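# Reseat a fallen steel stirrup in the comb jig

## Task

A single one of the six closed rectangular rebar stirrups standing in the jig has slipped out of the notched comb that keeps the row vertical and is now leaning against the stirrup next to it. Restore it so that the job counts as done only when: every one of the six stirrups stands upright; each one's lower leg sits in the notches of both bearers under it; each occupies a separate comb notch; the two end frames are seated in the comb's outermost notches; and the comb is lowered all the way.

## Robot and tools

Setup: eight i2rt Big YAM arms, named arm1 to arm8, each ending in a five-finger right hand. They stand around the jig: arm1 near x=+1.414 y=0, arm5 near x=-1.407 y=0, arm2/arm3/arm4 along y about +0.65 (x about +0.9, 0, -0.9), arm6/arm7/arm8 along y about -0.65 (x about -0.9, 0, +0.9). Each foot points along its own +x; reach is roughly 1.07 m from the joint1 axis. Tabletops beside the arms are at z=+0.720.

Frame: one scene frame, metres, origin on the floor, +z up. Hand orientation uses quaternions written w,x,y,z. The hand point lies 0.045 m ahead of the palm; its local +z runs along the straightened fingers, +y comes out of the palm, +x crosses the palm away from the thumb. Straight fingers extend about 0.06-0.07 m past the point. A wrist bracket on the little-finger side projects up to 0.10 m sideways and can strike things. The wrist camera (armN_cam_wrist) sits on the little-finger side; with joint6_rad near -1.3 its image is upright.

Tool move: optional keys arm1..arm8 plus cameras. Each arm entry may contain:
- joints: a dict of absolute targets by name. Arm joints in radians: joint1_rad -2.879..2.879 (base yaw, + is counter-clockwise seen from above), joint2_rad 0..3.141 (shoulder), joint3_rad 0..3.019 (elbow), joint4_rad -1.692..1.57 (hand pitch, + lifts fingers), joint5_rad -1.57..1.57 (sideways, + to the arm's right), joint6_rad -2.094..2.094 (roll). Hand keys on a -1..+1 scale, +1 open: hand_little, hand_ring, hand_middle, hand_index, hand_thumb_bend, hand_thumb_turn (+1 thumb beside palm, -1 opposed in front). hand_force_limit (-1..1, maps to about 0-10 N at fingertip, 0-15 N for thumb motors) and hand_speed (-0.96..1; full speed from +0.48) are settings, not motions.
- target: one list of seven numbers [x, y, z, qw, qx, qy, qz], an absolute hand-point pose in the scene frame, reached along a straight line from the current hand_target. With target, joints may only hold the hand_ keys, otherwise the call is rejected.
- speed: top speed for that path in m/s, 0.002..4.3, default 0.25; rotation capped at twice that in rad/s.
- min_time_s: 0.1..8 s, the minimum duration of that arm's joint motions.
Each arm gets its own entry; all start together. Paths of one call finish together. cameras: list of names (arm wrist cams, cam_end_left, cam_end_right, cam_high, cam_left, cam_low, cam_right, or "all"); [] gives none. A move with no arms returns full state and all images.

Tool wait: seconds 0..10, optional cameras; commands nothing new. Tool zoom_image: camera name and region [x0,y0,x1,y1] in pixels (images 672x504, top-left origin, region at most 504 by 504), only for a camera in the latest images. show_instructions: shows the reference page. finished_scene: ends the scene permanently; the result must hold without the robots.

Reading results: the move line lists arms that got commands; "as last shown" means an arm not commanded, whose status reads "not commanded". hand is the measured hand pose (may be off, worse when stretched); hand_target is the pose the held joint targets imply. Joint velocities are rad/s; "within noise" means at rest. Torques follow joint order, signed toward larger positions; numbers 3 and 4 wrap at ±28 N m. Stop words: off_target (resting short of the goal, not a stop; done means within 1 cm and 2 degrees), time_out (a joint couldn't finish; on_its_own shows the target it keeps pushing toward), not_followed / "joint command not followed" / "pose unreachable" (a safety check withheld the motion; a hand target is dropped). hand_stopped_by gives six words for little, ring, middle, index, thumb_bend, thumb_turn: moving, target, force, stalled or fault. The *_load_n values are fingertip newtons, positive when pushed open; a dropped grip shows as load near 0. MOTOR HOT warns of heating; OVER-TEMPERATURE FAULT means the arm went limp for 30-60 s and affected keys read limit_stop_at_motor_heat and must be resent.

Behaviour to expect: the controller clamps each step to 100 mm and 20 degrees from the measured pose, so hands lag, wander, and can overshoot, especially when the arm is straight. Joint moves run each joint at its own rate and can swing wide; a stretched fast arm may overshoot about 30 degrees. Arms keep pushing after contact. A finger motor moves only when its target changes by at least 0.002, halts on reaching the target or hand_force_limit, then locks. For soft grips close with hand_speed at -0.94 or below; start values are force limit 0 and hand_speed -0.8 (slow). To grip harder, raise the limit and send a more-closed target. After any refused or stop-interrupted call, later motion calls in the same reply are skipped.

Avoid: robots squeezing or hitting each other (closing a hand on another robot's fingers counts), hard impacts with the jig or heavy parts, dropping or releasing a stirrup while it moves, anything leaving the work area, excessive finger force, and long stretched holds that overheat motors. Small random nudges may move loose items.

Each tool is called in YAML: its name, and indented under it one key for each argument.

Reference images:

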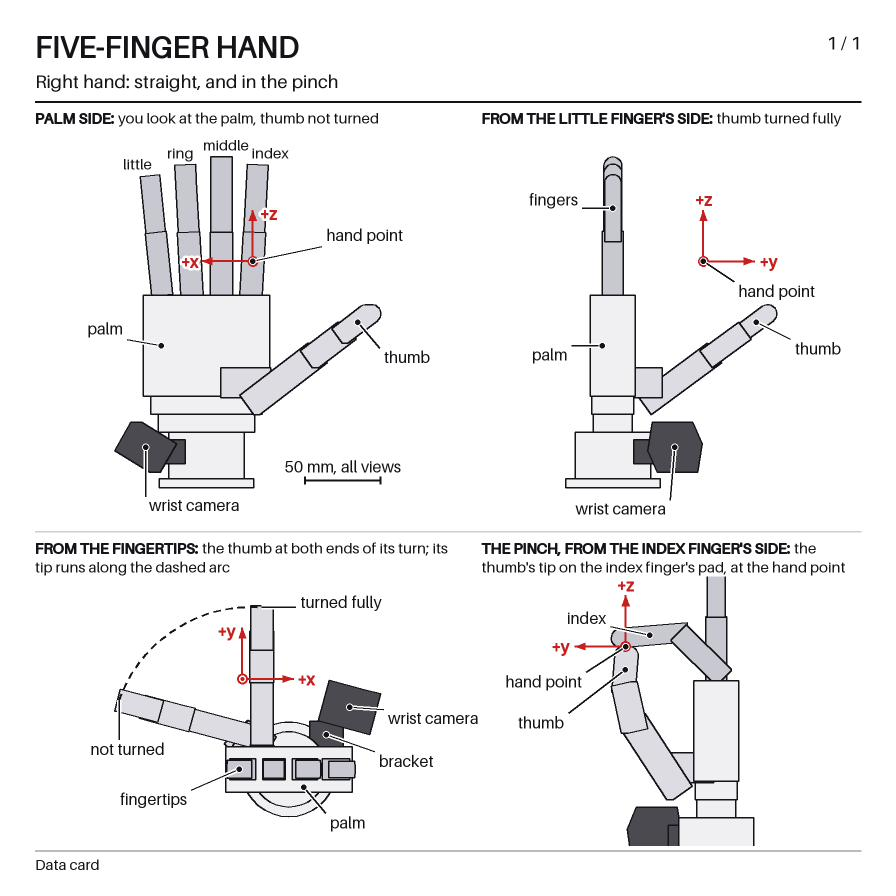

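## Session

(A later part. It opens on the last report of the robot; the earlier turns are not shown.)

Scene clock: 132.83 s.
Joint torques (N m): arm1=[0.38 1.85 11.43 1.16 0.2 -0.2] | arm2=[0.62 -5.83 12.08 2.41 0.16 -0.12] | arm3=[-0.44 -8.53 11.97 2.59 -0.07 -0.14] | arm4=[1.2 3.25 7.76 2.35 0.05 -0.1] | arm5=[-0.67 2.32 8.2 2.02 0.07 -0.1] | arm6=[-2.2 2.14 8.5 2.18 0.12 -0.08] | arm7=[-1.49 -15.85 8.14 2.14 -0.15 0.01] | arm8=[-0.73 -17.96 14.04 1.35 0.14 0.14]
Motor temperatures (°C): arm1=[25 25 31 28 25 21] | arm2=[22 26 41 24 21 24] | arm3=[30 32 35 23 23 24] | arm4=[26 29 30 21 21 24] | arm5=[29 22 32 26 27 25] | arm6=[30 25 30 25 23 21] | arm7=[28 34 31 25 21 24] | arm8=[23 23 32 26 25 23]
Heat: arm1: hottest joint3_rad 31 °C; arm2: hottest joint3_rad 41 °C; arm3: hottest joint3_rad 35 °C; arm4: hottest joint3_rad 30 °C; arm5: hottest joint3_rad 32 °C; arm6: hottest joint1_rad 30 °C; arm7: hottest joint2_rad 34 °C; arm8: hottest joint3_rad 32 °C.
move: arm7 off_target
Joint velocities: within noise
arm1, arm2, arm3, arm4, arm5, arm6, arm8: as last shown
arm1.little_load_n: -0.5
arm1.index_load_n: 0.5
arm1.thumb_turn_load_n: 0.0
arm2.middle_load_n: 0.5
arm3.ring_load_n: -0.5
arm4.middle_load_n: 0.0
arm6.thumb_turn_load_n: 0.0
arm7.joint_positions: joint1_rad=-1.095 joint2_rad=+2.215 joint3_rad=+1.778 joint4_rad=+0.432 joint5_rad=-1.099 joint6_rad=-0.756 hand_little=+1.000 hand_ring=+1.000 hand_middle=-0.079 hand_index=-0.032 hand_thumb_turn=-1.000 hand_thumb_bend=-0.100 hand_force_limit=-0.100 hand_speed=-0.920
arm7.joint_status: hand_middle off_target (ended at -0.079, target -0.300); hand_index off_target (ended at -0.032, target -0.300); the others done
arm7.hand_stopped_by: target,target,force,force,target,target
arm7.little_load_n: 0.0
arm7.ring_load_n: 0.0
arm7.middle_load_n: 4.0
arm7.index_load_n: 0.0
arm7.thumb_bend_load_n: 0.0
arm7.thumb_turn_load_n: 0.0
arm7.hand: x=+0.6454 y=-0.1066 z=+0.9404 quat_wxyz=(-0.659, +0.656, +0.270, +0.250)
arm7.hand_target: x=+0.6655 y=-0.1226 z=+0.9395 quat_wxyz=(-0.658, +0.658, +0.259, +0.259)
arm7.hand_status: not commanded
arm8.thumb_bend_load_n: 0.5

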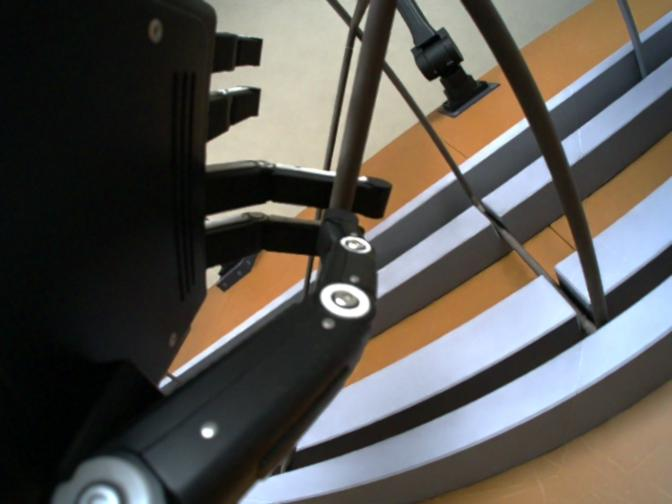

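move:
  arm7: {"joints": {"hand_middle": -0.31, "hand_index": -0.31, "hand_speed": -0.92, "hand_force_limit": 0.1}}
  cameras: ["arm7_cam_wrist"]

zoom_image:
  camera: "arm7_cam_wrist"
  region: [230, 130, 482, 319]

Scene clock: 133.73 s.
Joint torques (N m): arm1=[-0.44 1.79 11.49 1.06 0.27 -0.17] | arm2=[0.67 -5.83 12.07 2.41 0.16 -0.13] | arm3=[-0.62 -8.18 11.97 2.58 -0.05 -0.14] | arm4=[1.08 3.25 7.75 2.3 0.05 -0.09] | arm5=[-0.26 2.49 8.18 1.98 0.1 -0.07] | arm6=[-1.85 2.08 8.49 2.19 0.11 -0.08] | arm7=[-1.55 -15.79 8.14 2.09 -0.2 0.02] | arm8=[-0.79 -18.37 14.15 1.37 0.13 0.14]
Motor temperatures (°C): arm1=[25 25 31 28 25 21] | arm2=[22 26 41 24 21 24] | arm3=[30 32 35 23 23 24] | arm4=[26 29 30 21 21 24] | arm5=[29 22 32 26 27 25] | arm6=[30 25 30 25 23 21] | arm7=[28 34 31 25 21 24] | arm8=[23 23 32 26 25 23]
Heat: arm1: hottest joint3_rad 31 °C; arm2: hottest joint3_rad 41 °C; arm3: hottest joint3_rad 35 °C; arm4: hottest joint3_rad 30 °C; arm5: hottest joint3_rad 32 °C; arm6: hottest joint1_rad 30 °C; arm7: hottest joint2_rad 34 °C; arm8: hottest joint3_rad 32 °C.
move: arm7 off_target
Joint velocities: within noise
arm1, arm2, arm3, arm4, arm5, arm6, arm8: as last shown
arm1.little_load_n: 0.0
arm1.index_load_n: 0.0
arm1.thumb_turn_load_n: 0.5
arm2.middle_load_n: 0.0
arm2.thumb_turn_load_n: 0.0
arm3.ring_load_n: 0.0
arm3.thumb_bend_load_n: 3.5
arm3.thumb_turn_load_n: 0.0
arm7.joint_positions: joint1_rad=-1.094 joint2_rad=+2.215 joint3_rad=+1.778 joint4_rad=+0.432 joint5_rad=-1.099 joint6_rad=-0.756 hand_little=+1.000 hand_ring=+1.000 hand_middle=-0.106 hand_index=-0.104 hand_thumb_turn=-1.000 hand_thumb_bend=-0.100 hand_force_limit=+0.100 hand_speed=-0.920
arm7.joint_status: hand_middle off_target (ended at -0.106, target -0.310); hand_index off_target (ended at -0.104, target -0.310); the others done
arm7.hand_stopped_by: target,target,force,force,target,target
arm7.little_load_n: 0.0
arm7.ring_load_n: 0.0
arm7.middle_load_n: 5.5
arm7.index_load_n: 6.0
arm7.thumb_bend_load_n: 0.5
arm7.thumb_turn_load_n: 0.0
arm7.hand: x=+0.6449 y=-0.1059 z=+0.9405 quat_wxyz=(-0.659, +0.656, +0.270, +0.250)
arm7.hand_target: x=+0.6653 y=-0.1224 z=+0.9394 quat_wxyz=(-0.658, +0.658, +0.259, +0.259)
arm7.hand_status: not commanded
arm8.thumb_bend_load_n: 0.0

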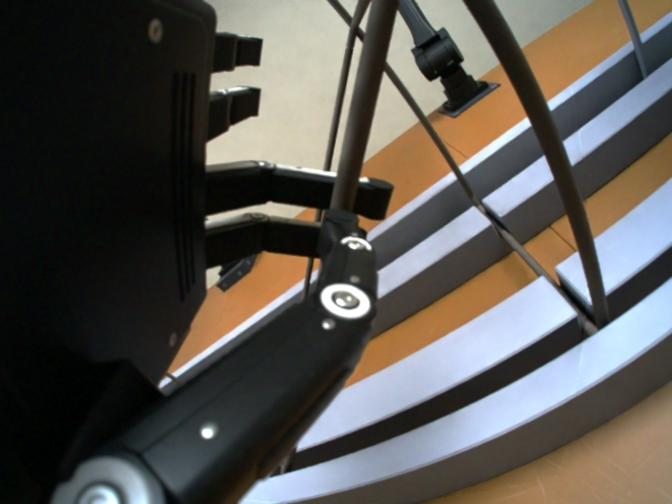

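Scaled by 2.000 from the camera's image (finer frame: 960x720).

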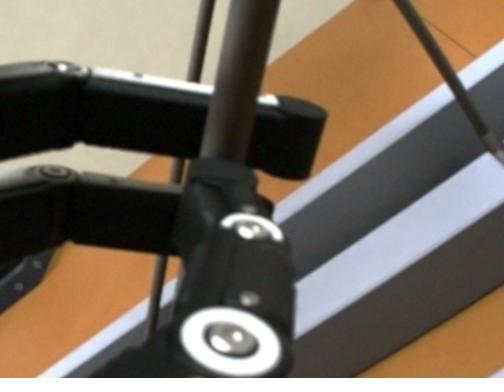

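move:
  arm7: {"target": [0.642, -0.121, 0.982, 0.6460, -0.6460, -0.2876, -0.2876], "speed": 0.06}
  arm2: {"joints": {"hand_middle": 0.15, "hand_thumb_bend": -0.13, "hand_speed": -0.4, "hand_force_limit": -0.6}}
  cameras: ["arm2_cam_wrist", "arm7_cam_wrist", "cam_right"]

zoom_image:
  camera: "arm7_cam_wrist"
  region: [230, 130, 482, 319]

zoom_image:
  camera: "arm2_cam_wrist"
  region: [260, 150, 400, 290]

Scene clock: 135.73 s.
Joint torques (N m): arm1=[-0.67 2.2 11.62 0.83 0.23 -0.17] | arm2=[0.67 -5.83 12.07 2.41 0.16 -0.13] | arm3=[-0.62 -8.35 11.97 2.63 -0.06 -0.14] | arm4=[1.2 3.19 7.82 2.32 0.05 -0.09] | arm5=[-0.15 2.14 8.13 1.96 0.07 -0.02] | arm6=[-2.08 2.14 8.49 2.19 0.12 -0.08] | arm7=[-0.44 -19.72 6.23 1.57 -0.36 -0.23] | arm8=[-0.79 -18.2 14.09 1.37 0.12 0.15]
Motor temperatures (°C): arm1=[25 25 31 28 25 21] | arm2=[22 26 41 24 21 24] | arm3=[30 32 35 23 23 24] | arm4=[26 29 30 21 21 24] | arm5=[29 22 32 26 27 25] | arm6=[30 25 30 25 23 21] | arm7=[28 34 31 25 21 24] | arm8=[23 23 32 25 25 23]
Heat: arm1: hottest joint3_rad 31 °C; arm2: hottest joint3_rad 41 °C; arm3: hottest joint3_rad 35 °C; arm4: hottest joint3_rad 30 °C; arm5: hottest joint3_rad 32 °C; arm6: hottest joint1_rad 30 °C; arm7: hottest joint2_rad 34 °C; arm8: hottest joint3_rad 32 °C.
move: arm2 done; arm7 off_target
Joint velocities: arm1=[within noise] | arm2=[within noise] | arm3=[-0.024 -0.044 -0.002 -0.002 0.081 0.037] | arm4=[within noise] | arm5=[within noise] | arm6=[within noise] | arm7=[within noise] | arm8=[within noise]
arm1.joint_positions: joint1_rad=+1.205 joint2_rad=+0.811 joint3_rad=+1.849 joint4_rad=-1.695 joint5_rad=+0.766 joint6_rad=-0.578 hand_little=+1.000 hand_ring=-1.000 hand_middle=-1.000 hand_index=-1.000 hand_thumb_turn=-1.000 hand_thumb_bend=+1.000 hand_force_limit=+0.000 hand_speed=+0.000
arm1.joint_status: not commanded
arm1.hand_stopped_by: fault,target,target,target,target,target
arm1.little_load_n: 0.0
arm1.ring_load_n: 0.0
arm1.middle_load_n: 0.0
arm1.index_load_n: 0.0
arm1.thumb_bend_load_n: 0.0
arm1.thumb_turn_load_n: 0.0
arm1.hand: x=+1.2367 y=-0.0669 z=+1.3277 quat_wxyz=(+0.484, -0.075, -0.845, +0.214)
arm1.hand_target: x=+1.2381 y=-0.0594 z=+1.3389 quat_wxyz=(+0.488, -0.080, -0.841, +0.221)
arm1.hand_status: not commanded
arm2.joint_positions: joint1_rad=-0.446 joint2_rad=+1.065 joint3_rad=+0.900 joint4_rad=+0.108 joint5_rad=-0.423 joint6_rad=-1.573 hand_little=+1.000 hand_ring=+1.000 hand_middle=+0.150 hand_index=+0.080 hand_thumb_turn=-1.000 hand_thumb_bend=-0.130 hand_force_limit=-0.600 hand_speed=-0.400
arm2.joint_status: all done
arm2.hand_stopped_by: target,target,target,target,target,target
arm2.little_load_n: 0.0
arm2.ring_load_n: 0.0
arm2.middle_load_n: 0.0
arm2.index_load_n: 0.0
arm2.thumb_bend_load_n: 0.0
arm2.thumb_turn_load_n: 0.0
arm2.hand: x=+0.7018 y=+0.1488 z=+1.1152 quat_wxyz=(+0.484, +0.503, -0.516, +0.496)
arm2.hand_target: x=+0.7006 y=+0.1432 z=+1.1419 quat_wxyz=(+0.500, +0.500, -0.500, +0.500)
arm2.hand_status: not commanded
arm3.joint_positions: joint1_rad=+0.469 joint2_rad=+1.223 joint3_rad=+0.876 joint4_rad=+0.306 joint5_rad=+0.441 joint6_rad=-1.567 hand_little=+1.000 hand_ring=+1.000 hand_middle=+1.000 hand_index=-0.103 hand_thumb_turn=-1.000 hand_thumb_bend=-0.008 hand_force_limit=-0.600 hand_speed=-0.900
arm3.joint_status: not commanded
arm3.hand_stopped_by: target,target,target,force,force,target
arm3.little_load_n: 0.0
arm3.ring_load_n: 0.0
arm3.middle_load_n: 0.0
arm3.index_load_n: 4.0
arm3.thumb_bend_load_n: 3.0
arm3.thumb_turn_load_n: 0.5
arm3.hand: x=+0.1079 y=+0.1127 z=+1.0984 quat_wxyz=(+0.490, +0.516, -0.504, +0.489)
arm3.hand_target: x=+0.1028 y=+0.1069 z=+1.1179 quat_wxyz=(+0.500, +0.500, -0.500, +0.500)
arm3.hand_status: not commanded
arm4.joint_positions: joint1_rad=+0.384 joint2_rad=+0.552 joint3_rad=+1.350 joint4_rad=-1.286 joint5_rad=+0.102 joint6_rad=-0.981 hand_little=+1.000 hand_ring=+1.000 hand_middle=+1.000 hand_index=+1.000 hand_thumb_turn=+1.000 hand_thumb_bend=+1.000 hand_force_limit=+0.000 hand_speed=-0.800
arm4.joint_status: not commanded
arm4.hand_stopped_by: target,target,target,target,target,target
arm4.little_load_n: 0.0
arm4.ring_load_n: 0.0
arm4.middle_load_n: 0.0
arm4.index_load_n: 0.0
arm4.thumb_bend_load_n: 0.0
arm4.thumb_turn_load_n: 0.0
arm4.hand: x=-0.8792 y=+0.4314 z=+1.2836 quat_wxyz=(+0.195, +0.515, -0.683, +0.479)
arm4.hand_target: x=-0.8796 y=+0.4322 z=+1.2924 quat_wxyz=(+0.197, +0.511, -0.679, +0.488)
arm4.hand_status: not commanded
arm5.joint_positions: joint1_rad=+0.098 joint2_rad=+0.650 joint3_rad=+1.435 joint4_rad=-1.275 joint5_rad=+0.139 joint6_rad=-1.336 hand_little=+1.000 hand_ring=+1.000 hand_middle=+1.000 hand_index=+1.000 hand_thumb_turn=+1.000 hand_thumb_bend=+1.000 hand_force_limit=+0.000 hand_speed=-0.800
arm5.joint_status: not commanded
arm5.hand_stopped_by: target,target,target,target,target,target
arm5.little_load_n: 0.0
arm5.ring_load_n: 0.0
arm5.middle_load_n: 0.0
arm5.index_load_n: 0.0
arm5.thumb_bend_load_n: 0.0
arm5.thumb_turn_load_n: 0.0
arm5.hand: x=-1.1677 y=-0.0576 z=+1.2974 quat_wxyz=(-0.025, +0.847, -0.095, +0.522)
arm5.hand_target: x=-1.1690 y=-0.0577 z=+1.3064 quat_wxyz=(-0.027, +0.842, -0.095, +0.531)
arm5.hand_status: not commanded
arm6.joint_positions: joint1_rad=-0.123 joint2_rad=+0.630 joint3_rad=+1.447 joint4_rad=-1.200 joint5_rad=+0.216 joint6_rad=-1.427 hand_little=+1.000 hand_ring=+1.000 hand_middle=+1.000 hand_index=+1.000 hand_thumb_turn=+1.000 hand_thumb_bend=+1.000 hand_force_limit=+0.000 hand_speed=-0.800
arm6.joint_status: not commanded
arm6.hand_stopped_by: target,target,target,target,target,target
arm6.little_load_n: 0.0
arm6.ring_load_n: 0.0
arm6.middle_load_n: 0.0
arm6.index_load_n: 0.0
arm6.thumb_bend_load_n: -0.5
arm6.thumb_turn_load_n: 0.0
arm6.hand: x=-0.7750 y=-0.4274 z=+1.2815 quat_wxyz=(-0.330, +0.693, +0.455, +0.451)
arm6.hand_target: x=-0.7752 y=-0.4293 z=+1.2898 quat_wxyz=(-0.337, +0.690, +0.451, +0.456)
arm6.hand_status: not commanded
arm7.joint_positions: joint1_rad=-1.089 joint2_rad=+2.167 joint3_rad=+1.726 joint4_rad=+0.416 joint5_rad=-1.075 joint6_rad=-0.817 hand_little=+1.000 hand_ring=+1.000 hand_middle=-0.106 hand_index=-0.104 hand_thumb_turn=-1.000 hand_thumb_bend=-0.100 hand_force_limit=+0.100 hand_speed=-0.920
arm7.joint_status: not commanded
arm7.hand_stopped_by: target,target,force,force,target,target
arm7.little_load_n: 0.0
arm7.ring_load_n: 0.0
arm7.middle_load_n: 5.0
arm7.index_load_n: 6.0
arm7.thumb_bend_load_n: 1.5
arm7.thumb_turn_load_n: 0.0
arm7.hand: x=+0.6378 y=-0.1102 z=+0.9502 quat_wxyz=(-0.648, +0.656, +0.279, +0.269)
arm7.hand_target: x=+0.6420 y=-0.1207 z=+0.9814 quat_wxyz=(-0.646, +0.646, +0.288, +0.288)
arm7.hand_status: off_target (0.034 m and 2.6 deg from the pose sent, 0.044 m and 5.1 deg at the start)
arm8.joint_positions: joint1_rad=-0.364 joint2_rad=+1.880 joint3_rad=+1.433 joint4_rad=+0.400 joint5_rad=-0.321 joint6_rad=-0.008 hand_little=+1.000 hand_ring=+1.000 hand_middle=+1.000 hand_index=+1.000 hand_thumb_turn=-1.000 hand_thumb_bend=+1.000 hand_force_limit=+0.000 hand_speed=-0.800
arm8.joint_status: not commanded
arm8.hand_stopped_by: target,target,target,target,target,target
arm8.little_load_n: 0.0
arm8.ring_load_n: 0.0
arm8.middle_load_n: 0.0
arm8.index_load_n: 0.0
arm8.thumb_bend_load_n: 0.0
arm8.thumb_turn_load_n: 0.0
arm8.hand: x=+1.0622 y=+0.1215 z=+1.0095 quat_wxyz=(-0.694, +0.720, +0.000, +0.001)
arm8.hand_target: x=+1.0617 y=+0.1333 z=+1.0350 quat_wxyz=(-0.707, +0.707, +0.000, +0.000)
arm8.hand_status: not commanded

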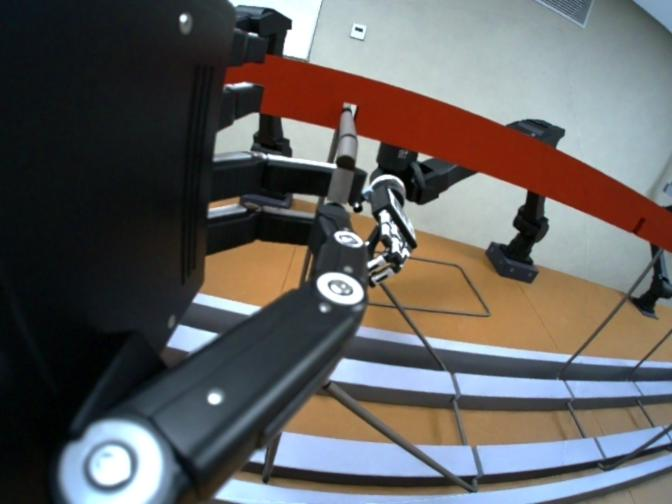

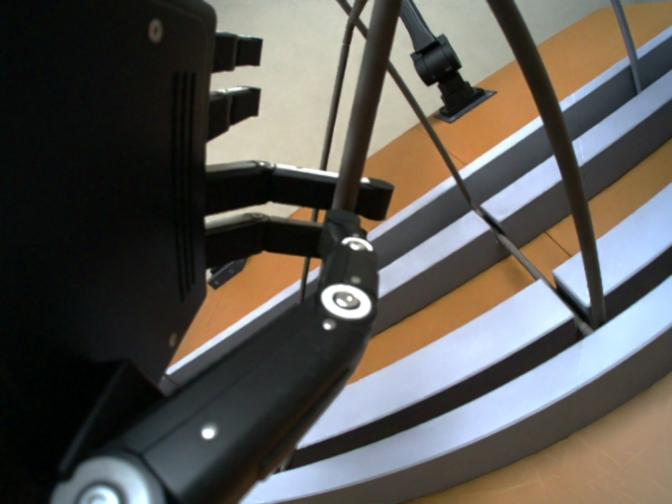

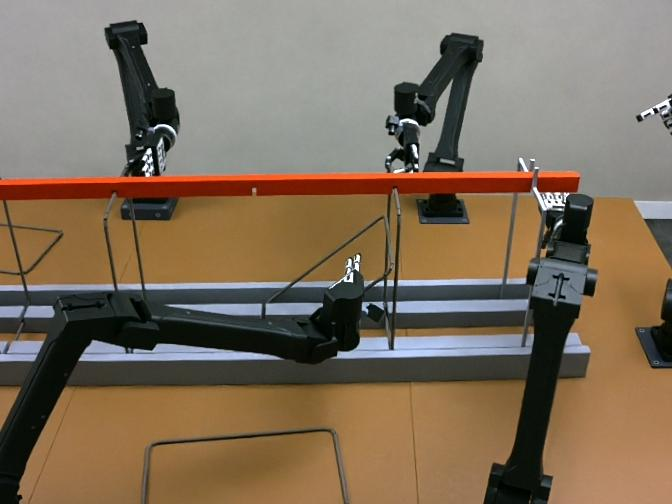

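Scaled by 2.000 from the camera's image (finer frame: 960x720).

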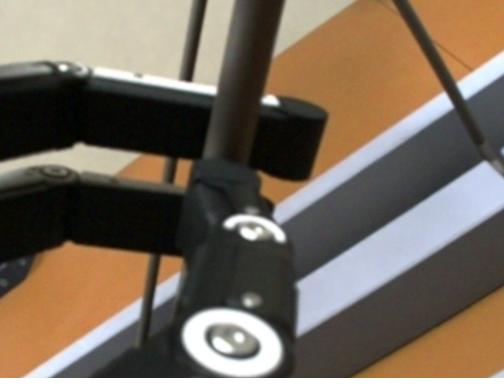

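Scaled by 3.600 from the camera's image (finer frame: 960x720).

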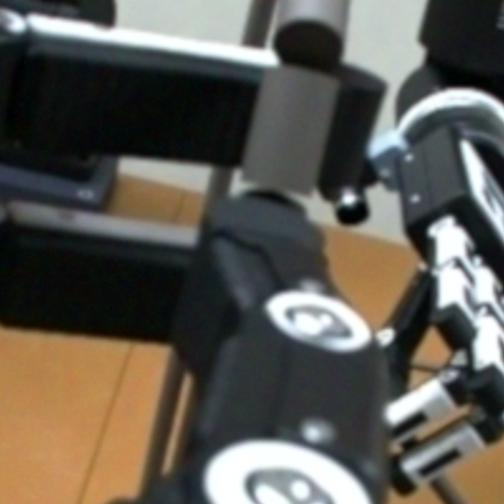

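move:
  arm7: {"target": [0.612, -0.117, 1.0075, 0.6243, -0.6243, -0.3320, -0.3320], "speed": 0.06}
  arm2: {"joints": {"hand_thumb_bend": -0.08, "hand_speed": -0.8}}
  cameras: ["arm7_cam_wrist"]

move:
  arm2: {"joints": {"hand_middle": -0.3, "hand_index": -0.3, "hand_speed": -0.92, "hand_force_limit": -0.1}}
  cameras: ["arm2_cam_wrist", "cam_right", "arm7_cam_wrist"]

zoom_image:
  camera: "arm7_cam_wrist"
  region: [230, 130, 482, 319]

zoom_image:
  camera: "arm2_cam_wrist"
  region: [260, 150, 400, 290]

Scene clock: 138.17 s.
Joint torques (N m): arm1=[-0.21 2.96 11.54 1.11 0.21 -0.14] | arm2=[0.62 -5.89 12.07 2.41 0.16 -0.13] | arm3=[-0.67 -8.41 11.99 2.61 -0.06 -0.13] | arm4=[1.2 3.14 7.77 2.3 0.05 -0.1] | arm5=[-0.15 2.55 8.24 2 0.07 -0.05] | arm6=[-1.96 1.96 8.51 2.21 0.12 -0.08] | arm7=[0.03 -18.43 6.23 2.04 -0.27 -0.28] | arm8=[-0.79 -18.32 14.02 1.37 0.13 0.16]
Motor temperatures (°C): arm1=[25 25 31 28 25 21] | arm2=[22 26 41 24 21 24] | arm3=[30 32 35 23 23 24] | arm4=[26 29 30 21 21 24] | arm5=[29 22 32 26 27 25] | arm6=[30 25 30 25 23 21] | arm7=[28 34 31 25 21 24] | arm8=[23 23 32 25 25 23]
Heat: arm1: hottest joint3_rad 31 °C; arm2: hottest joint3_rad 41 °C; arm3: hottest joint3_rad 35 °C; arm4: hottest joint3_rad 30 °C; arm5: hottest joint3_rad 32 °C; arm6: hottest joint1_rad 30 °C; arm7: hottest joint2_rad 34 °C; arm8: hottest joint3_rad 32 °C.
move: arm2 done; arm7 off_target
Joint velocities: within noise
arm1, arm3, arm4, arm5, arm6, arm8: as last shown
arm1.thumb_turn_load_n: 0.5
arm2.joint_positions: joint1_rad=-0.446 joint2_rad=+1.065 joint3_rad=+0.900 joint4_rad=+0.108 joint5_rad=-0.423 joint6_rad=-1.573 hand_little=+1.000 hand_ring=+1.000 hand_middle=+0.150 hand_index=+0.080 hand_thumb_turn=-1.000 hand_thumb_bend=-0.080 hand_force_limit=-0.600 hand_speed=-0.800
arm2.joint_status: all done
arm2.hand_stopped_by: target,target,target,target,target,target
arm2.little_load_n: 0.0
arm2.ring_load_n: 0.0
arm2.middle_load_n: -0.5
arm2.index_load_n: 0.0
arm2.thumb_bend_load_n: 0.0
arm2.thumb_turn_load_n: 0.0
arm2.hand: x=+0.7018 y=+0.1488 z=+1.1152 quat_wxyz=(+0.484, +0.503, -0.516, +0.496)
arm2.hand_target: x=+0.7006 y=+0.1432 z=+1.1419 quat_wxyz=(+0.500, +0.500, -0.500, +0.500)
arm2.hand_status: not commanded
arm3.thumb_turn_load_n: 0.0
arm4.middle_load_n: -0.5
arm6.thumb_bend_load_n: 0.0
arm7.joint_positions: joint1_rad=-1.066 joint2_rad=+2.062 joint3_rad=+1.614 joint4_rad=+0.416 joint5_rad=-1.045 joint6_rad=-0.954 hand_little=+1.000 hand_ring=+1.000 hand_middle=-0.106 hand_index=-0.104 hand_thumb_turn=-1.000 hand_thumb_bend=-0.099 hand_force_limit=+0.100 hand_speed=-0.920
arm7.joint_status: not commanded
arm7.hand_stopped_by: target,target,force,force,target,target
arm7.little_load_n: 0.0
arm7.ring_load_n: 0.0
arm7.middle_load_n: 4.5
arm7.index_load_n: 6.0
arm7.thumb_bend_load_n: 2.0
arm7.thumb_turn_load_n: 0.5
arm7.hand: x=+0.6121 y=-0.1121 z=+0.9762 quat_wxyz=(-0.626, +0.638, +0.320, +0.313)
arm7.hand_target: x=+0.6120 y=-0.1168 z=+1.0071 quat_wxyz=(-0.624, +0.624, +0.332, +0.332)
arm7.hand_status: off_target (0.032 m and 3.1 deg from the pose sent, 0.063 m and 10.4 deg at the start)
arm8.little_load_n: 0.5

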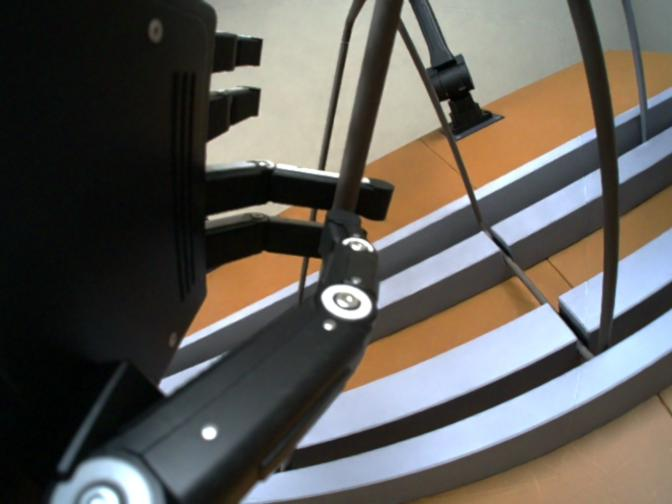

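Scene clock: 140.13 s.
Joint torques (N m): arm1=[-0.26 2.37 11.48 1.09 0.2 -0.14] | arm2=[0.62 -5.83 12.07 2.41 0.16 -0.13] | arm3=[-0.62 -8.23 11.95 2.62 -0.07 -0.14] | arm4=[1.2 3.02 7.75 2.33 0.05 -0.09] | arm5=[0.15 1.73 8.18 2.06 0.05 -0.08] | arm6=[-2.02 2.02 8.49 2.21 0.12 -0.09] | arm7=[0.03 -18.32 6.31 2.04 -0.25 -0.28] | arm8=[-0.62 -18.32 14.13 1.42 0.12 0.15]
Motor temperatures (°C): arm1=[25 25 31 28 25 21] | arm2=[22 26 41 24 21 24] | arm3=[30 32 35 23 23 24] | arm4=[26 29 30 21 21 24] | arm5=[29 22 32 26 27 25] | arm6=[30 25 30 25 23 21] | arm7=[28 35 31 25 21 24] | arm8=[23 23 32 25 25 23]
Heat: arm1: hottest joint3_rad 31 °C; arm2: hottest joint3_rad 41 °C; arm3: hottest joint3_rad 35 °C; arm4: hottest joint3_rad 30 °C; arm5: hottest joint3_rad 32 °C; arm6: hottest joint1_rad 30 °C; arm7: hottest joint2_rad 35 °C; arm8: hottest joint3_rad 32 °C.
move: arm2 off_target
Joint velocities: within noise
arm1, arm3, arm4, arm5, arm6, arm7, arm8: as last shown
arm2.joint_positions: joint1_rad=-0.446 joint2_rad=+1.065 joint3_rad=+0.900 joint4_rad=+0.108 joint5_rad=-0.423 joint6_rad=-1.573 hand_little=+1.000 hand_ring=+1.000 hand_middle=-0.064 hand_index=-0.075 hand_thumb_turn=-1.000 hand_thumb_bend=-0.080 hand_force_limit=-0.100 hand_speed=-0.920
arm2.joint_status: hand_middle off_target (ended at -0.064, target -0.300); hand_index off_target (ended at -0.075, target -0.300); the others done
arm2.hand_stopped_by: target,target,force,force,target,target
arm2.little_load_n: 0.0
arm2.ring_load_n: 0.0
arm2.middle_load_n: 5.5
arm2.index_load_n: 3.0
arm2.thumb_bend_load_n: 0.0
arm2.thumb_turn_load_n: 0.0
arm2.hand: x=+0.7020 y=+0.1486 z=+1.1150 quat_wxyz=(+0.484, +0.504, -0.516, +0.496)
arm2.hand_target: x=+0.7006 y=+0.1432 z=+1.1419 quat_wxyz=(+0.500, +0.500, -0.500, +0.500)
arm2.hand_status: not commanded
arm3.thumb_turn_load_n: 0.5
arm6.thumb_bend_load_n: 0.5
arm7.index_load_n: 5.5
arm8.little_load_n: 0.0
pictures: arm2_cam_wrist, arm7_cam_wrist, cam_right

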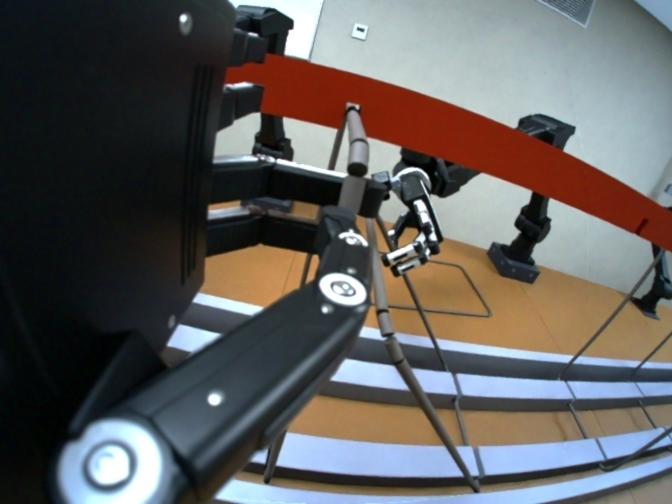

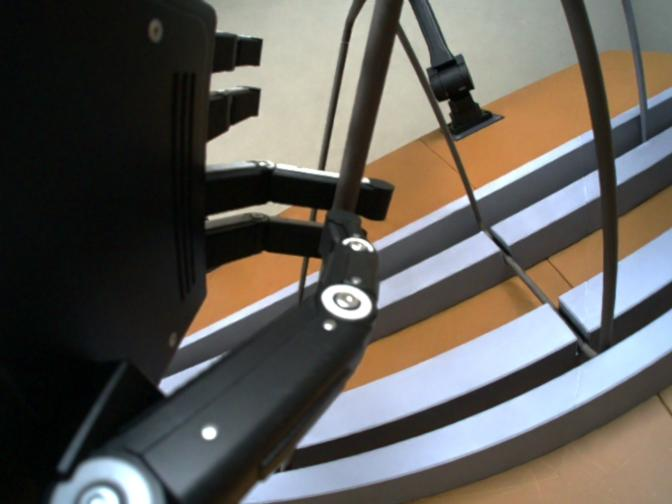

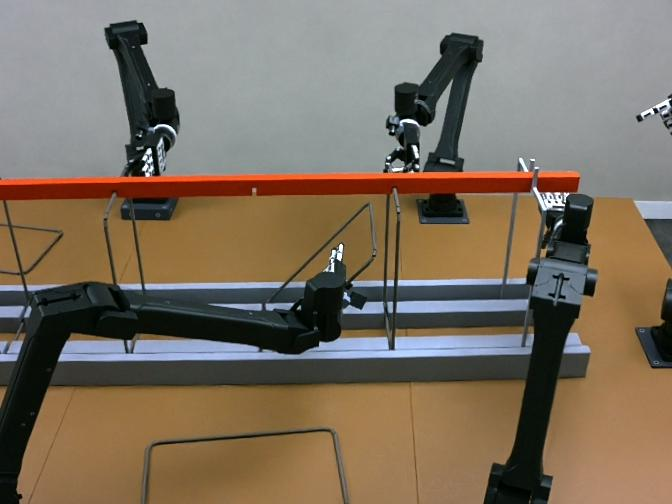

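Scaled by 2.000 from the camera's image (finer frame: 960x720).

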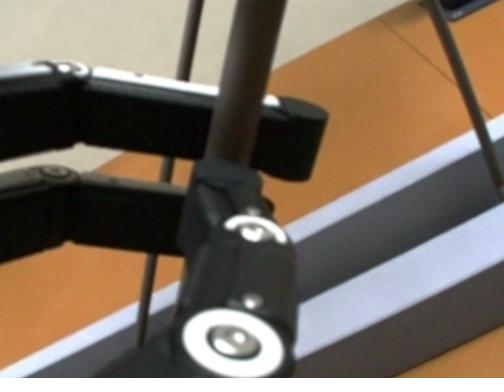

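Scaled by 3.600 from the camera's image (finer frame: 960x720).

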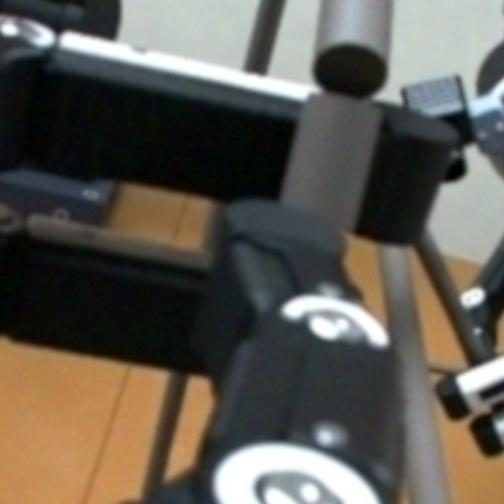

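move:
  arm7: {"target": [0.557, -0.117, 1.041, 0.5930, -0.5930, -0.3851, -0.3851], "speed": 0.07}
  cameras: ["arm2_cam_wrist", "cam_right", "cam_left", "arm7_cam_wrist", "cam_high"]

zoom_image:
  camera: "cam_right"
  region: [200, 150, 420, 370]

Scene clock: 142.83 s.
Joint torques (N m): arm1=[-0.85 2.2 11.38 1.02 0.25 -0.1] | arm2=[0.62 -5.89 12.07 2.41 0.16 -0.13] | arm3=[-0.56 -8.23 11.96 2.59 -0.05 -0.14] | arm4=[1.14 3.14 7.77 2.32 0.04 -0.1] | arm5=[-0.38 1.85 8.16 1.94 0.07 -0.06] | arm6=[-2.14 1.96 8.47 2.18 0.12 -0.08] | arm7=[0.62 -16.26 6.23 2.62 -0.15 -0.31] | arm8=[-0.79 -18.43 14.05 1.29 0.12 0.15]
Motor temperatures (°C): arm1=[25 25 31 28 25 21] | arm2=[22 26 41 24 21 24] | arm3=[30 32 35 23 23 24] | arm4=[26 29 30 21 21 24] | arm5=[29 22 32 26 27 25] | arm6=[30 25 30 25 23 21] | arm7=[28 35 31 25 21 24] | arm8=[23 23 32 25 25 23]
Heat: arm1: hottest joint3_rad 31 °C; arm2: hottest joint3_rad 41 °C; arm3: hottest joint3_rad 35 °C; arm4: hottest joint3_rad 30 °C; arm5: hottest joint3_rad 32 °C; arm6: hottest joint1_rad 30 °C; arm7: hottest joint2_rad 35 °C; arm8: hottest joint3_rad 32 °C.
move: arm7 off_target
Joint velocities: within noise
arm1, arm2, arm3, arm4, arm5, arm6, arm8: as last shown
arm2.thumb_turn_load_n: 0.5
arm4.middle_load_n: 0.0
arm6.thumb_bend_load_n: 0.0
arm7.joint_positions: joint1_rad=-1.018 joint2_rad=+1.894 joint3_rad=+1.437 joint4_rad=+0.416 joint5_rad=-0.995 joint6_rad=-1.128 hand_little=+1.000 hand_ring=+1.000 hand_middle=-0.106 hand_index=-0.104 hand_thumb_turn=-1.000 hand_thumb_bend=-0.099 hand_force_limit=+0.100 hand_speed=-0.920
arm7.joint_status: not commanded
arm7.hand_stopped_by: target,target,force,force,target,target
arm7.little_load_n: 0.0
arm7.ring_load_n: 0.0
arm7.middle_load_n: 4.5
arm7.index_load_n: 5.5
arm7.thumb_bend_load_n: 3.0
arm7.thumb_turn_load_n: 0.5
arm7.hand: x=+0.5585 y=-0.1146 z=+1.0130 quat_wxyz=(-0.596, +0.611, +0.373, +0.363)
arm7.hand_target: x=+0.5568 y=-0.1170 z=+1.0407 quat_wxyz=(-0.593, +0.593, +0.385, +0.385)
arm7.hand_status: off_target (0.028 m and 3.6 deg from the pose sent, 0.085 m and 12.9 deg at the start)
arm8.little_load_n: -0.5
arm8.thumb_bend_load_n: 0.5
pictures: arm2_cam_wrist, arm7_cam_wrist, cam_high, cam_left, cam_right

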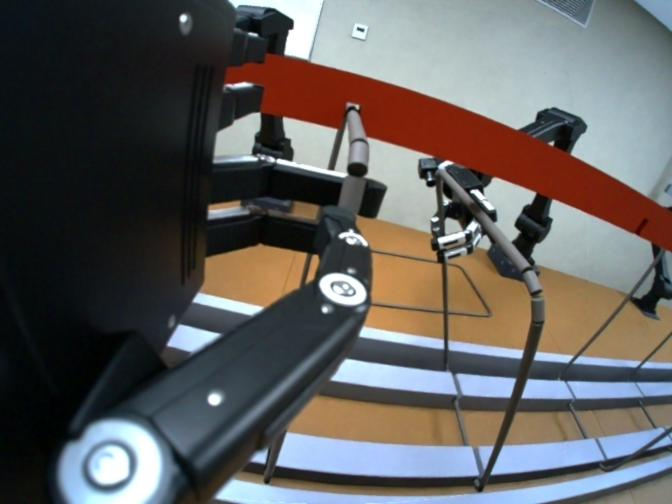

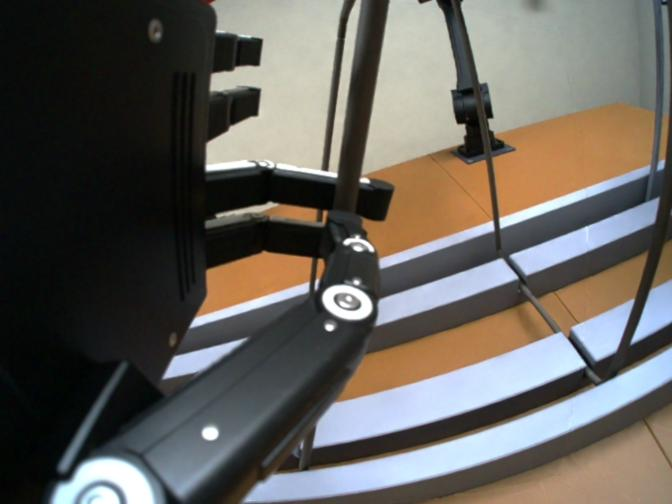

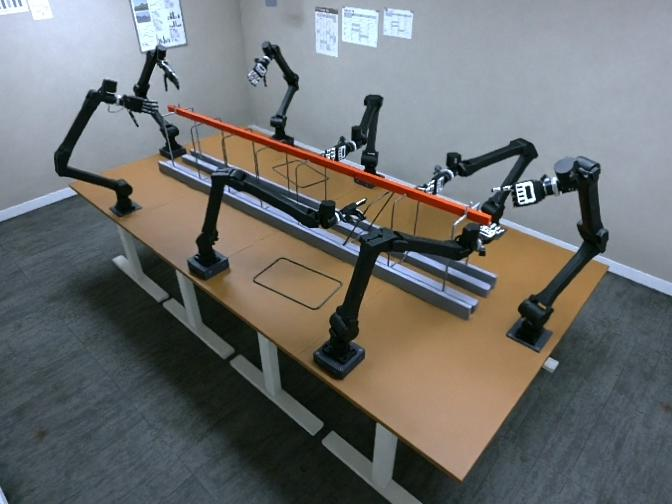

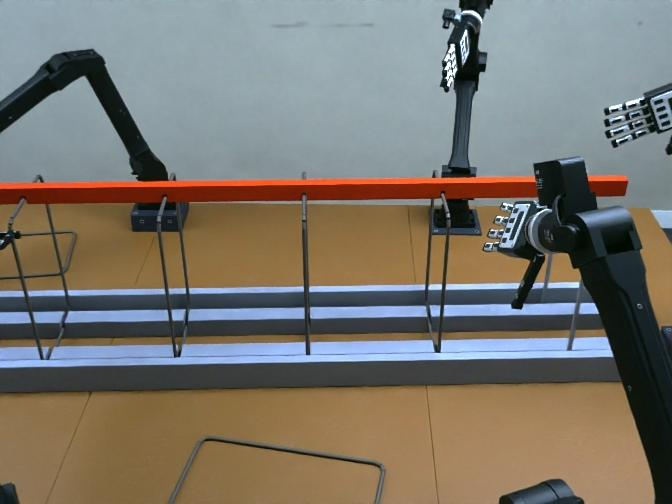

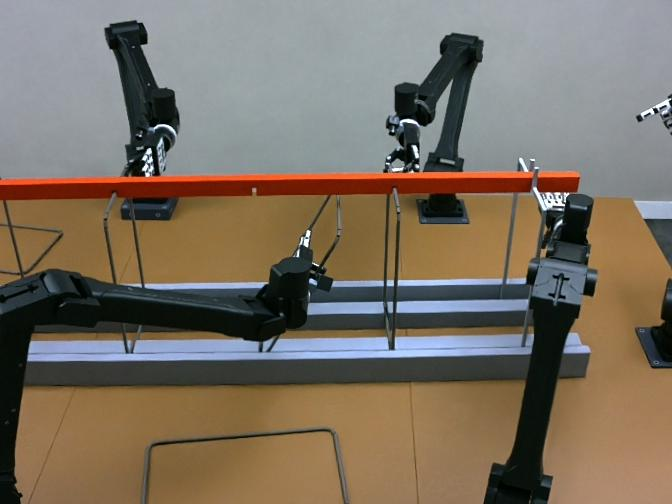

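Scaled by 2.291 from the camera's image (finer frame: 960x720).

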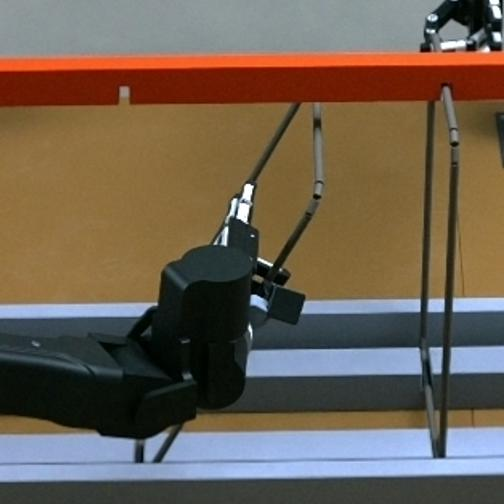

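move:
  arm8: {"target": [1.0617, 0.1333, 1.083, 0.7071, -0.7071, 0, 0], "speed": 0.06}
  cameras: ["cam_end_right", "cam_end_left", "arm1_cam_wrist", "cam_left"]

Scene clock: 144.63 s.
Joint torques (N m): arm1=[0.09 1.85 11.34 1.02 0.21 -0.21] | arm2=[0.62 -5.89 12.07 2.41 0.16 -0.13] | arm3=[-0.79 -8.29 12.01 2.58 -0.05 -0.15] | arm4=[1.08 3.14 7.76 2.32 0.05 -0.09] | arm5=[-0.09 1.79 8.09 2.09 0.1 -0.07] | arm6=[-2.02 1.96 8.47 2.19 0.11 -0.09] | arm7=[0.38 -16.56 6.32 2.66 -0.17 -0.31] | arm8=[-0.73 -19.96 14.35 1.35 0.09 0.15]
Motor temperatures (°C): arm1=[25 25 31 28 25 21] | arm2=[22 26 41 24 21 24] | arm3=[30 32 35 23 23 24] | arm4=[26 29 31 21 21 24] | arm5=[29 22 32 26 27 25] | arm6=[30 25 30 25 23 21] | arm7=[28 35 31 25 21 24] | arm8=[23 23 32 25 25 23]
Heat: arm1: hottest joint3_rad 31 °C; arm2: hottest joint3_rad 41 °C; arm3: hottest joint3_rad 35 °C; arm4: hottest joint3_rad 31 °C; arm5: hottest joint3_rad 32 °C; arm6: hottest joint1_rad 30 °C; arm7: hottest joint2_rad 35 °C; arm8: hottest joint3_rad 32 °C.
move: arm8 off_target
Joint velocities: within noise
arm1, arm2, arm3, arm4, arm5, arm6, arm7: as last shown
arm1.thumb_turn_load_n: 0.0
arm2.thumb_turn_load_n: 0.0
arm7.ring_load_n: 0.5
arm7.middle_load_n: 4.0
arm7.index_load_n: 6.0
arm8.joint_positions: joint1_rad=-0.364 joint2_rad=+1.854 joint3_rad=+1.497 joint4_rad=+0.290 joint5_rad=-0.321 joint6_rad=-0.008 hand_little=+1.000 hand_ring=+1.000 hand_middle=+1.000 hand_index=+1.000 hand_thumb_turn=-1.000 hand_thumb_bend=+1.000 hand_force_limit=+0.000 hand_speed=-0.800
arm8.joint_status: not commanded
arm8.hand_stopped_by: target,target,target,target,target,target
arm8.little_load_n: 0.0
arm8.ring_load_n: 0.0
arm8.middle_load_n: 0.0
arm8.index_load_n: 0.0
arm8.thumb_bend_load_n: 0.0
arm8.thumb_turn_load_n: 0.0
arm8.hand: x=+1.0630 y=+0.1244 z=+1.0404 quat_wxyz=(-0.687, +0.727, -0.003, -0.002)
arm8.hand_target: x=+1.0612 y=+0.1309 z=+1.0829 quat_wxyz=(-0.707, +0.707, +0.000, +0.000)
arm8.hand_status: off_target (0.044 m and 3.2 deg from the pose sent, 0.074 m and 2.1 deg at the start)
pictures: arm1_cam_wrist, cam_end_left, cam_end_right, cam_left

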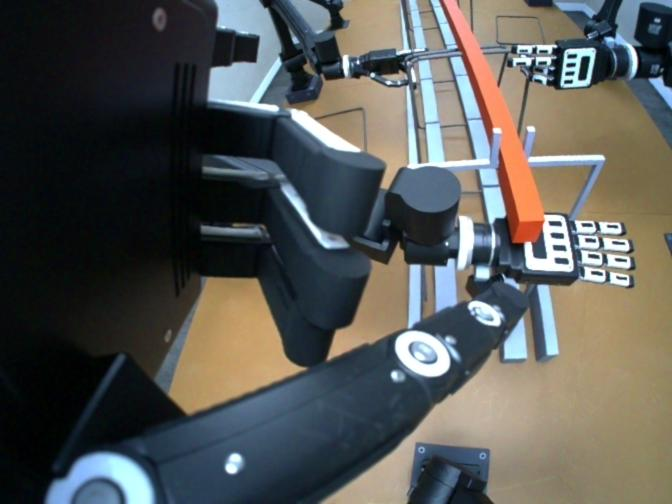

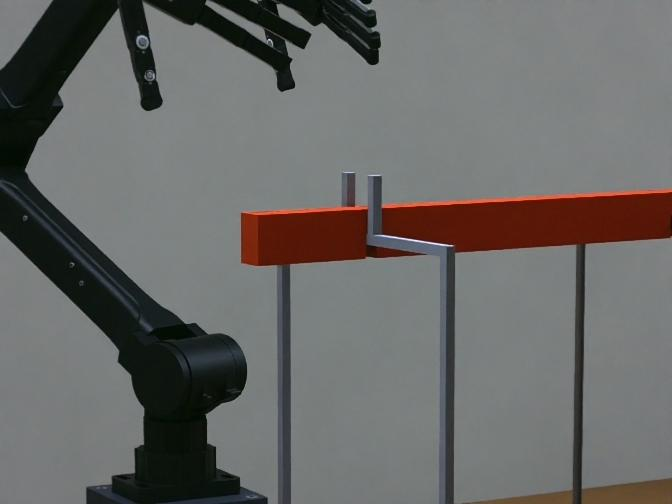

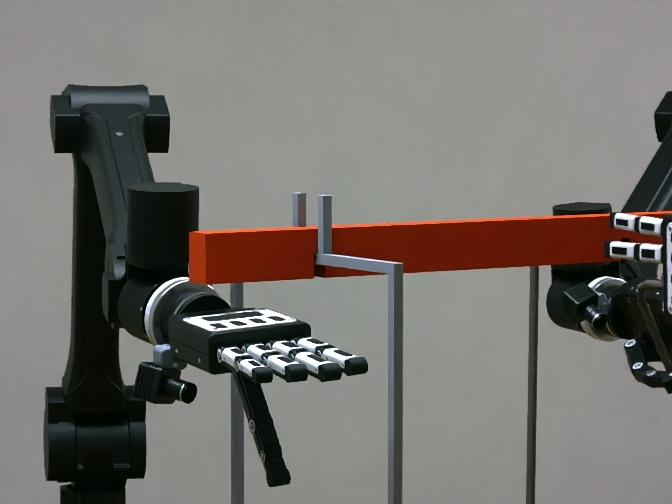

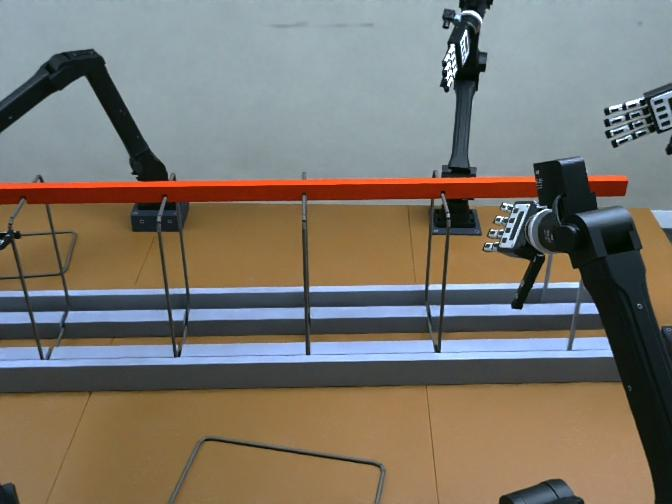

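move:
  arm8: {"target": [1.0612, 0.1309, 1.100, 0.7071, -0.7071, 0, 0], "speed": 0.05}
  cameras: ["cam_end_right"]

Scene clock: 146.03 s.
Joint torques (N m): arm1=[-0.15 1.85 11.44 1.11 0.24 -0.21] | arm2=[0.62 -5.89 12.07 2.41 0.16 -0.13] | arm3=[-0.62 -8.23 11.93 2.56 -0.05 -0.13] | arm4=[1.14 3.14 7.75 2.32 0.05 -0.09] | arm5=[0.15 1.73 8.21 2.06 0.08 -0.08] | arm6=[-2.08 2.02 8.5 2.22 0.12 -0.09] | arm7=[0.56 -16.44 6.28 2.69 -0.16 -0.3] | arm8=[-0.85 -20.25 14.46 1.37 0.06 0.16]
Motor temperatures (°C): arm1=[25 25 31 28 25 21] | arm2=[22 26 41 24 21 24] | arm3=[30 32 35 23 23 24] | arm4=[26 29 31 21 21 24] | arm5=[29 22 32 26 27 25] | arm6=[30 25 30 25 23 21] | arm7=[28 35 31 25 21 24] | arm8=[23 23 33 25 25 23]
Heat: arm1: hottest joint3_rad 31 °C; arm2: hottest joint3_rad 41 °C; arm3: hottest joint3_rad 35 °C; arm4: hottest joint3_rad 31 °C; arm5: hottest joint3_rad 32 °C; arm6: hottest joint1_rad 30 °C; arm7: hottest joint2_rad 35 °C; arm8: hottest joint3_rad 33 °C.
move: arm8 off_target
Joint velocities: within noise
arm1, arm2, arm3, arm4, arm5, arm6, arm7: as last shown
arm2.middle_load_n: 5.0
arm3.little_load_n: -0.5
arm5.thumb_turn_load_n: -0.5
arm7.ring_load_n: 0.0
arm7.middle_load_n: 4.5
arm8.joint_positions: joint1_rad=-0.364 joint2_rad=+1.839 joint3_rad=+1.516 joint4_rad=+0.252 joint5_rad=-0.321 joint6_rad=-0.008 hand_little=+1.000 hand_ring=+1.000 hand_middle=+1.000 hand_index=+1.000 hand_thumb_turn=-1.000 hand_thumb_bend=+1.000 hand_force_limit=+0.000 hand_speed=-0.800
arm8.joint_status: not commanded
arm8.hand_stopped_by: target,target,target,target,target,target
arm8.little_load_n: 0.0
arm8.ring_load_n: 0.0
arm8.middle_load_n: 0.0
arm8.index_load_n: 0.0
arm8.thumb_bend_load_n: 0.0
arm8.thumb_turn_load_n: 0.0
arm8.hand: x=+1.0625 y=+0.1231 z=+1.0543 quat_wxyz=(-0.686, +0.728, -0.003, -0.002)
arm8.hand_target: x=+1.0607 y=+0.1284 z=+1.0999 quat_wxyz=(-0.707, +0.707, +0.000, +0.000)
arm8.hand_status: off_target (0.046 m and 3.4 deg from the pose sent, 0.060 m and 3.2 deg at the start)

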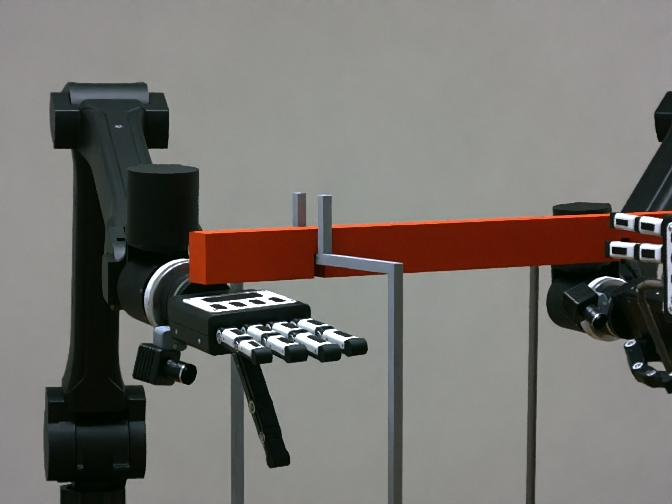

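move:
  arm8: {"target": [1.0612, 0.1330, 1.116, 0.7071, -0.7071, 0, 0], "speed": 0.04}
  cameras: ["cam_end_right"]

zoom_image:
  camera: "cam_end_right"
  region: [150, 170, 430, 380]

Scene clock: 147.67 s.
Joint torques (N m): arm1=[0.5 1.67 11.37 0.98 0.29 -0.14] | arm2=[0.56 -5.89 12.05 2.4 0.16 -0.13] | arm3=[-0.62 -8.35 12 2.61 -0.07 -0.14] | arm4=[1.26 3.19 7.75 2.32 0.04 -0.09] | arm5=[-0.32 2.14 8.08 2.03 0.08 -0.05] | arm6=[-2.08 2.02 8.5 2.18 0.11 -0.1] | arm7=[0.67 -16.32 6.31 2.7 -0.15 -0.3] | arm8=[-0.85 -20.54 15.43 1.55 0.09 0.16]
Motor temperatures (°C): arm1=[25 25 31 28 25 21] | arm2=[22 26 41 24 21 24] | arm3=[30 32 35 23 23 24] | arm4=[26 29 31 21 21 24] | arm5=[28 22 32 26 27 25] | arm6=[30 25 30 25 23 21] | arm7=[28 35 31 25 21 24] | arm8=[23 23 33 25 25 23]
Heat: arm1: hottest joint3_rad 31 °C; arm2: hottest joint3_rad 41 °C; arm3: hottest joint3_rad 35 °C; arm4: hottest joint3_rad 31 °C; arm5: hottest joint3_rad 32 °C; arm6: hottest joint1_rad 30 °C; arm7: hottest joint2_rad 35 °C; arm8: hottest joint3_rad 33 °C.
move: arm8 off_target
Joint velocities: within noise
arm1, arm2, arm3, arm4, arm5, arm6, arm7: as last shown
arm2.middle_load_n: 5.5
arm3.little_load_n: 0.0
arm4.thumb_bend_load_n: 0.5
arm5.thumb_turn_load_n: 0.0
arm7.little_load_n: 0.5
arm8.joint_positions: joint1_rad=-0.364 joint2_rad=+1.838 joint3_rad=+1.541 joint4_rad=+0.210 joint5_rad=-0.321 joint6_rad=-0.008 hand_little=+1.000 hand_ring=+1.000 hand_middle=+1.000 hand_index=+1.000 hand_thumb_turn=-1.000 hand_thumb_bend=+1.000 hand_force_limit=+0.000 hand_speed=-0.800
arm8.joint_status: not commanded
arm8.hand_stopped_by: target,target,target,target,target,target
arm8.little_load_n: 0.5
arm8.ring_load_n: 0.0
arm8.middle_load_n: 0.0
arm8.index_load_n: 0.0
arm8.thumb_bend_load_n: 0.0
arm8.thumb_turn_load_n: 0.0
arm8.hand: x=+1.0628 y=+0.1242 z=+1.0602 quat_wxyz=(-0.680, +0.733, -0.005, -0.004)
arm8.hand_target: x=+1.0604 y=+0.1295 z=+1.1157 quat_wxyz=(-0.707, +0.707, +0.000, +0.000)
arm8.hand_status: off_target (0.057 m and 4.3 deg from the pose sent, 0.063 m and 3.4 deg at the start)

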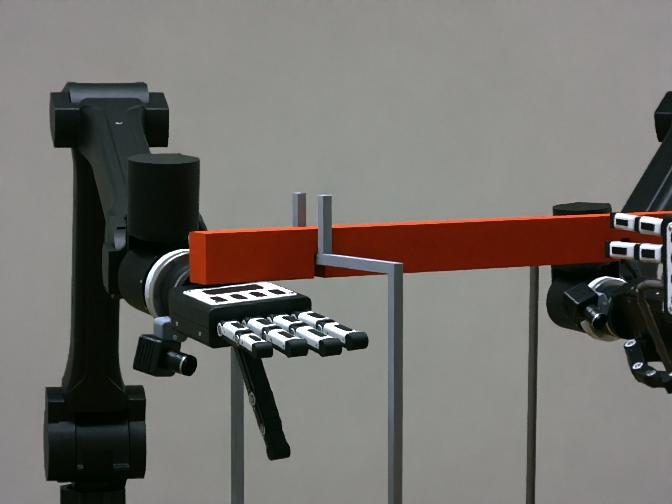

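Scaled by 1.800 from the camera's image (finer frame: 960x720).

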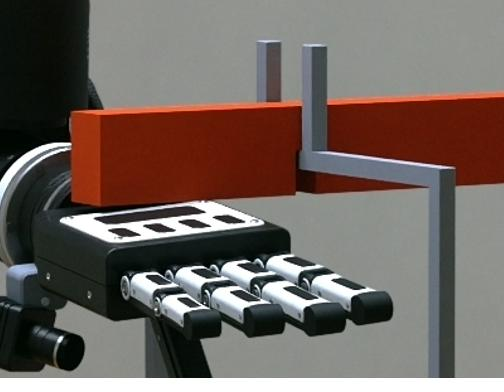

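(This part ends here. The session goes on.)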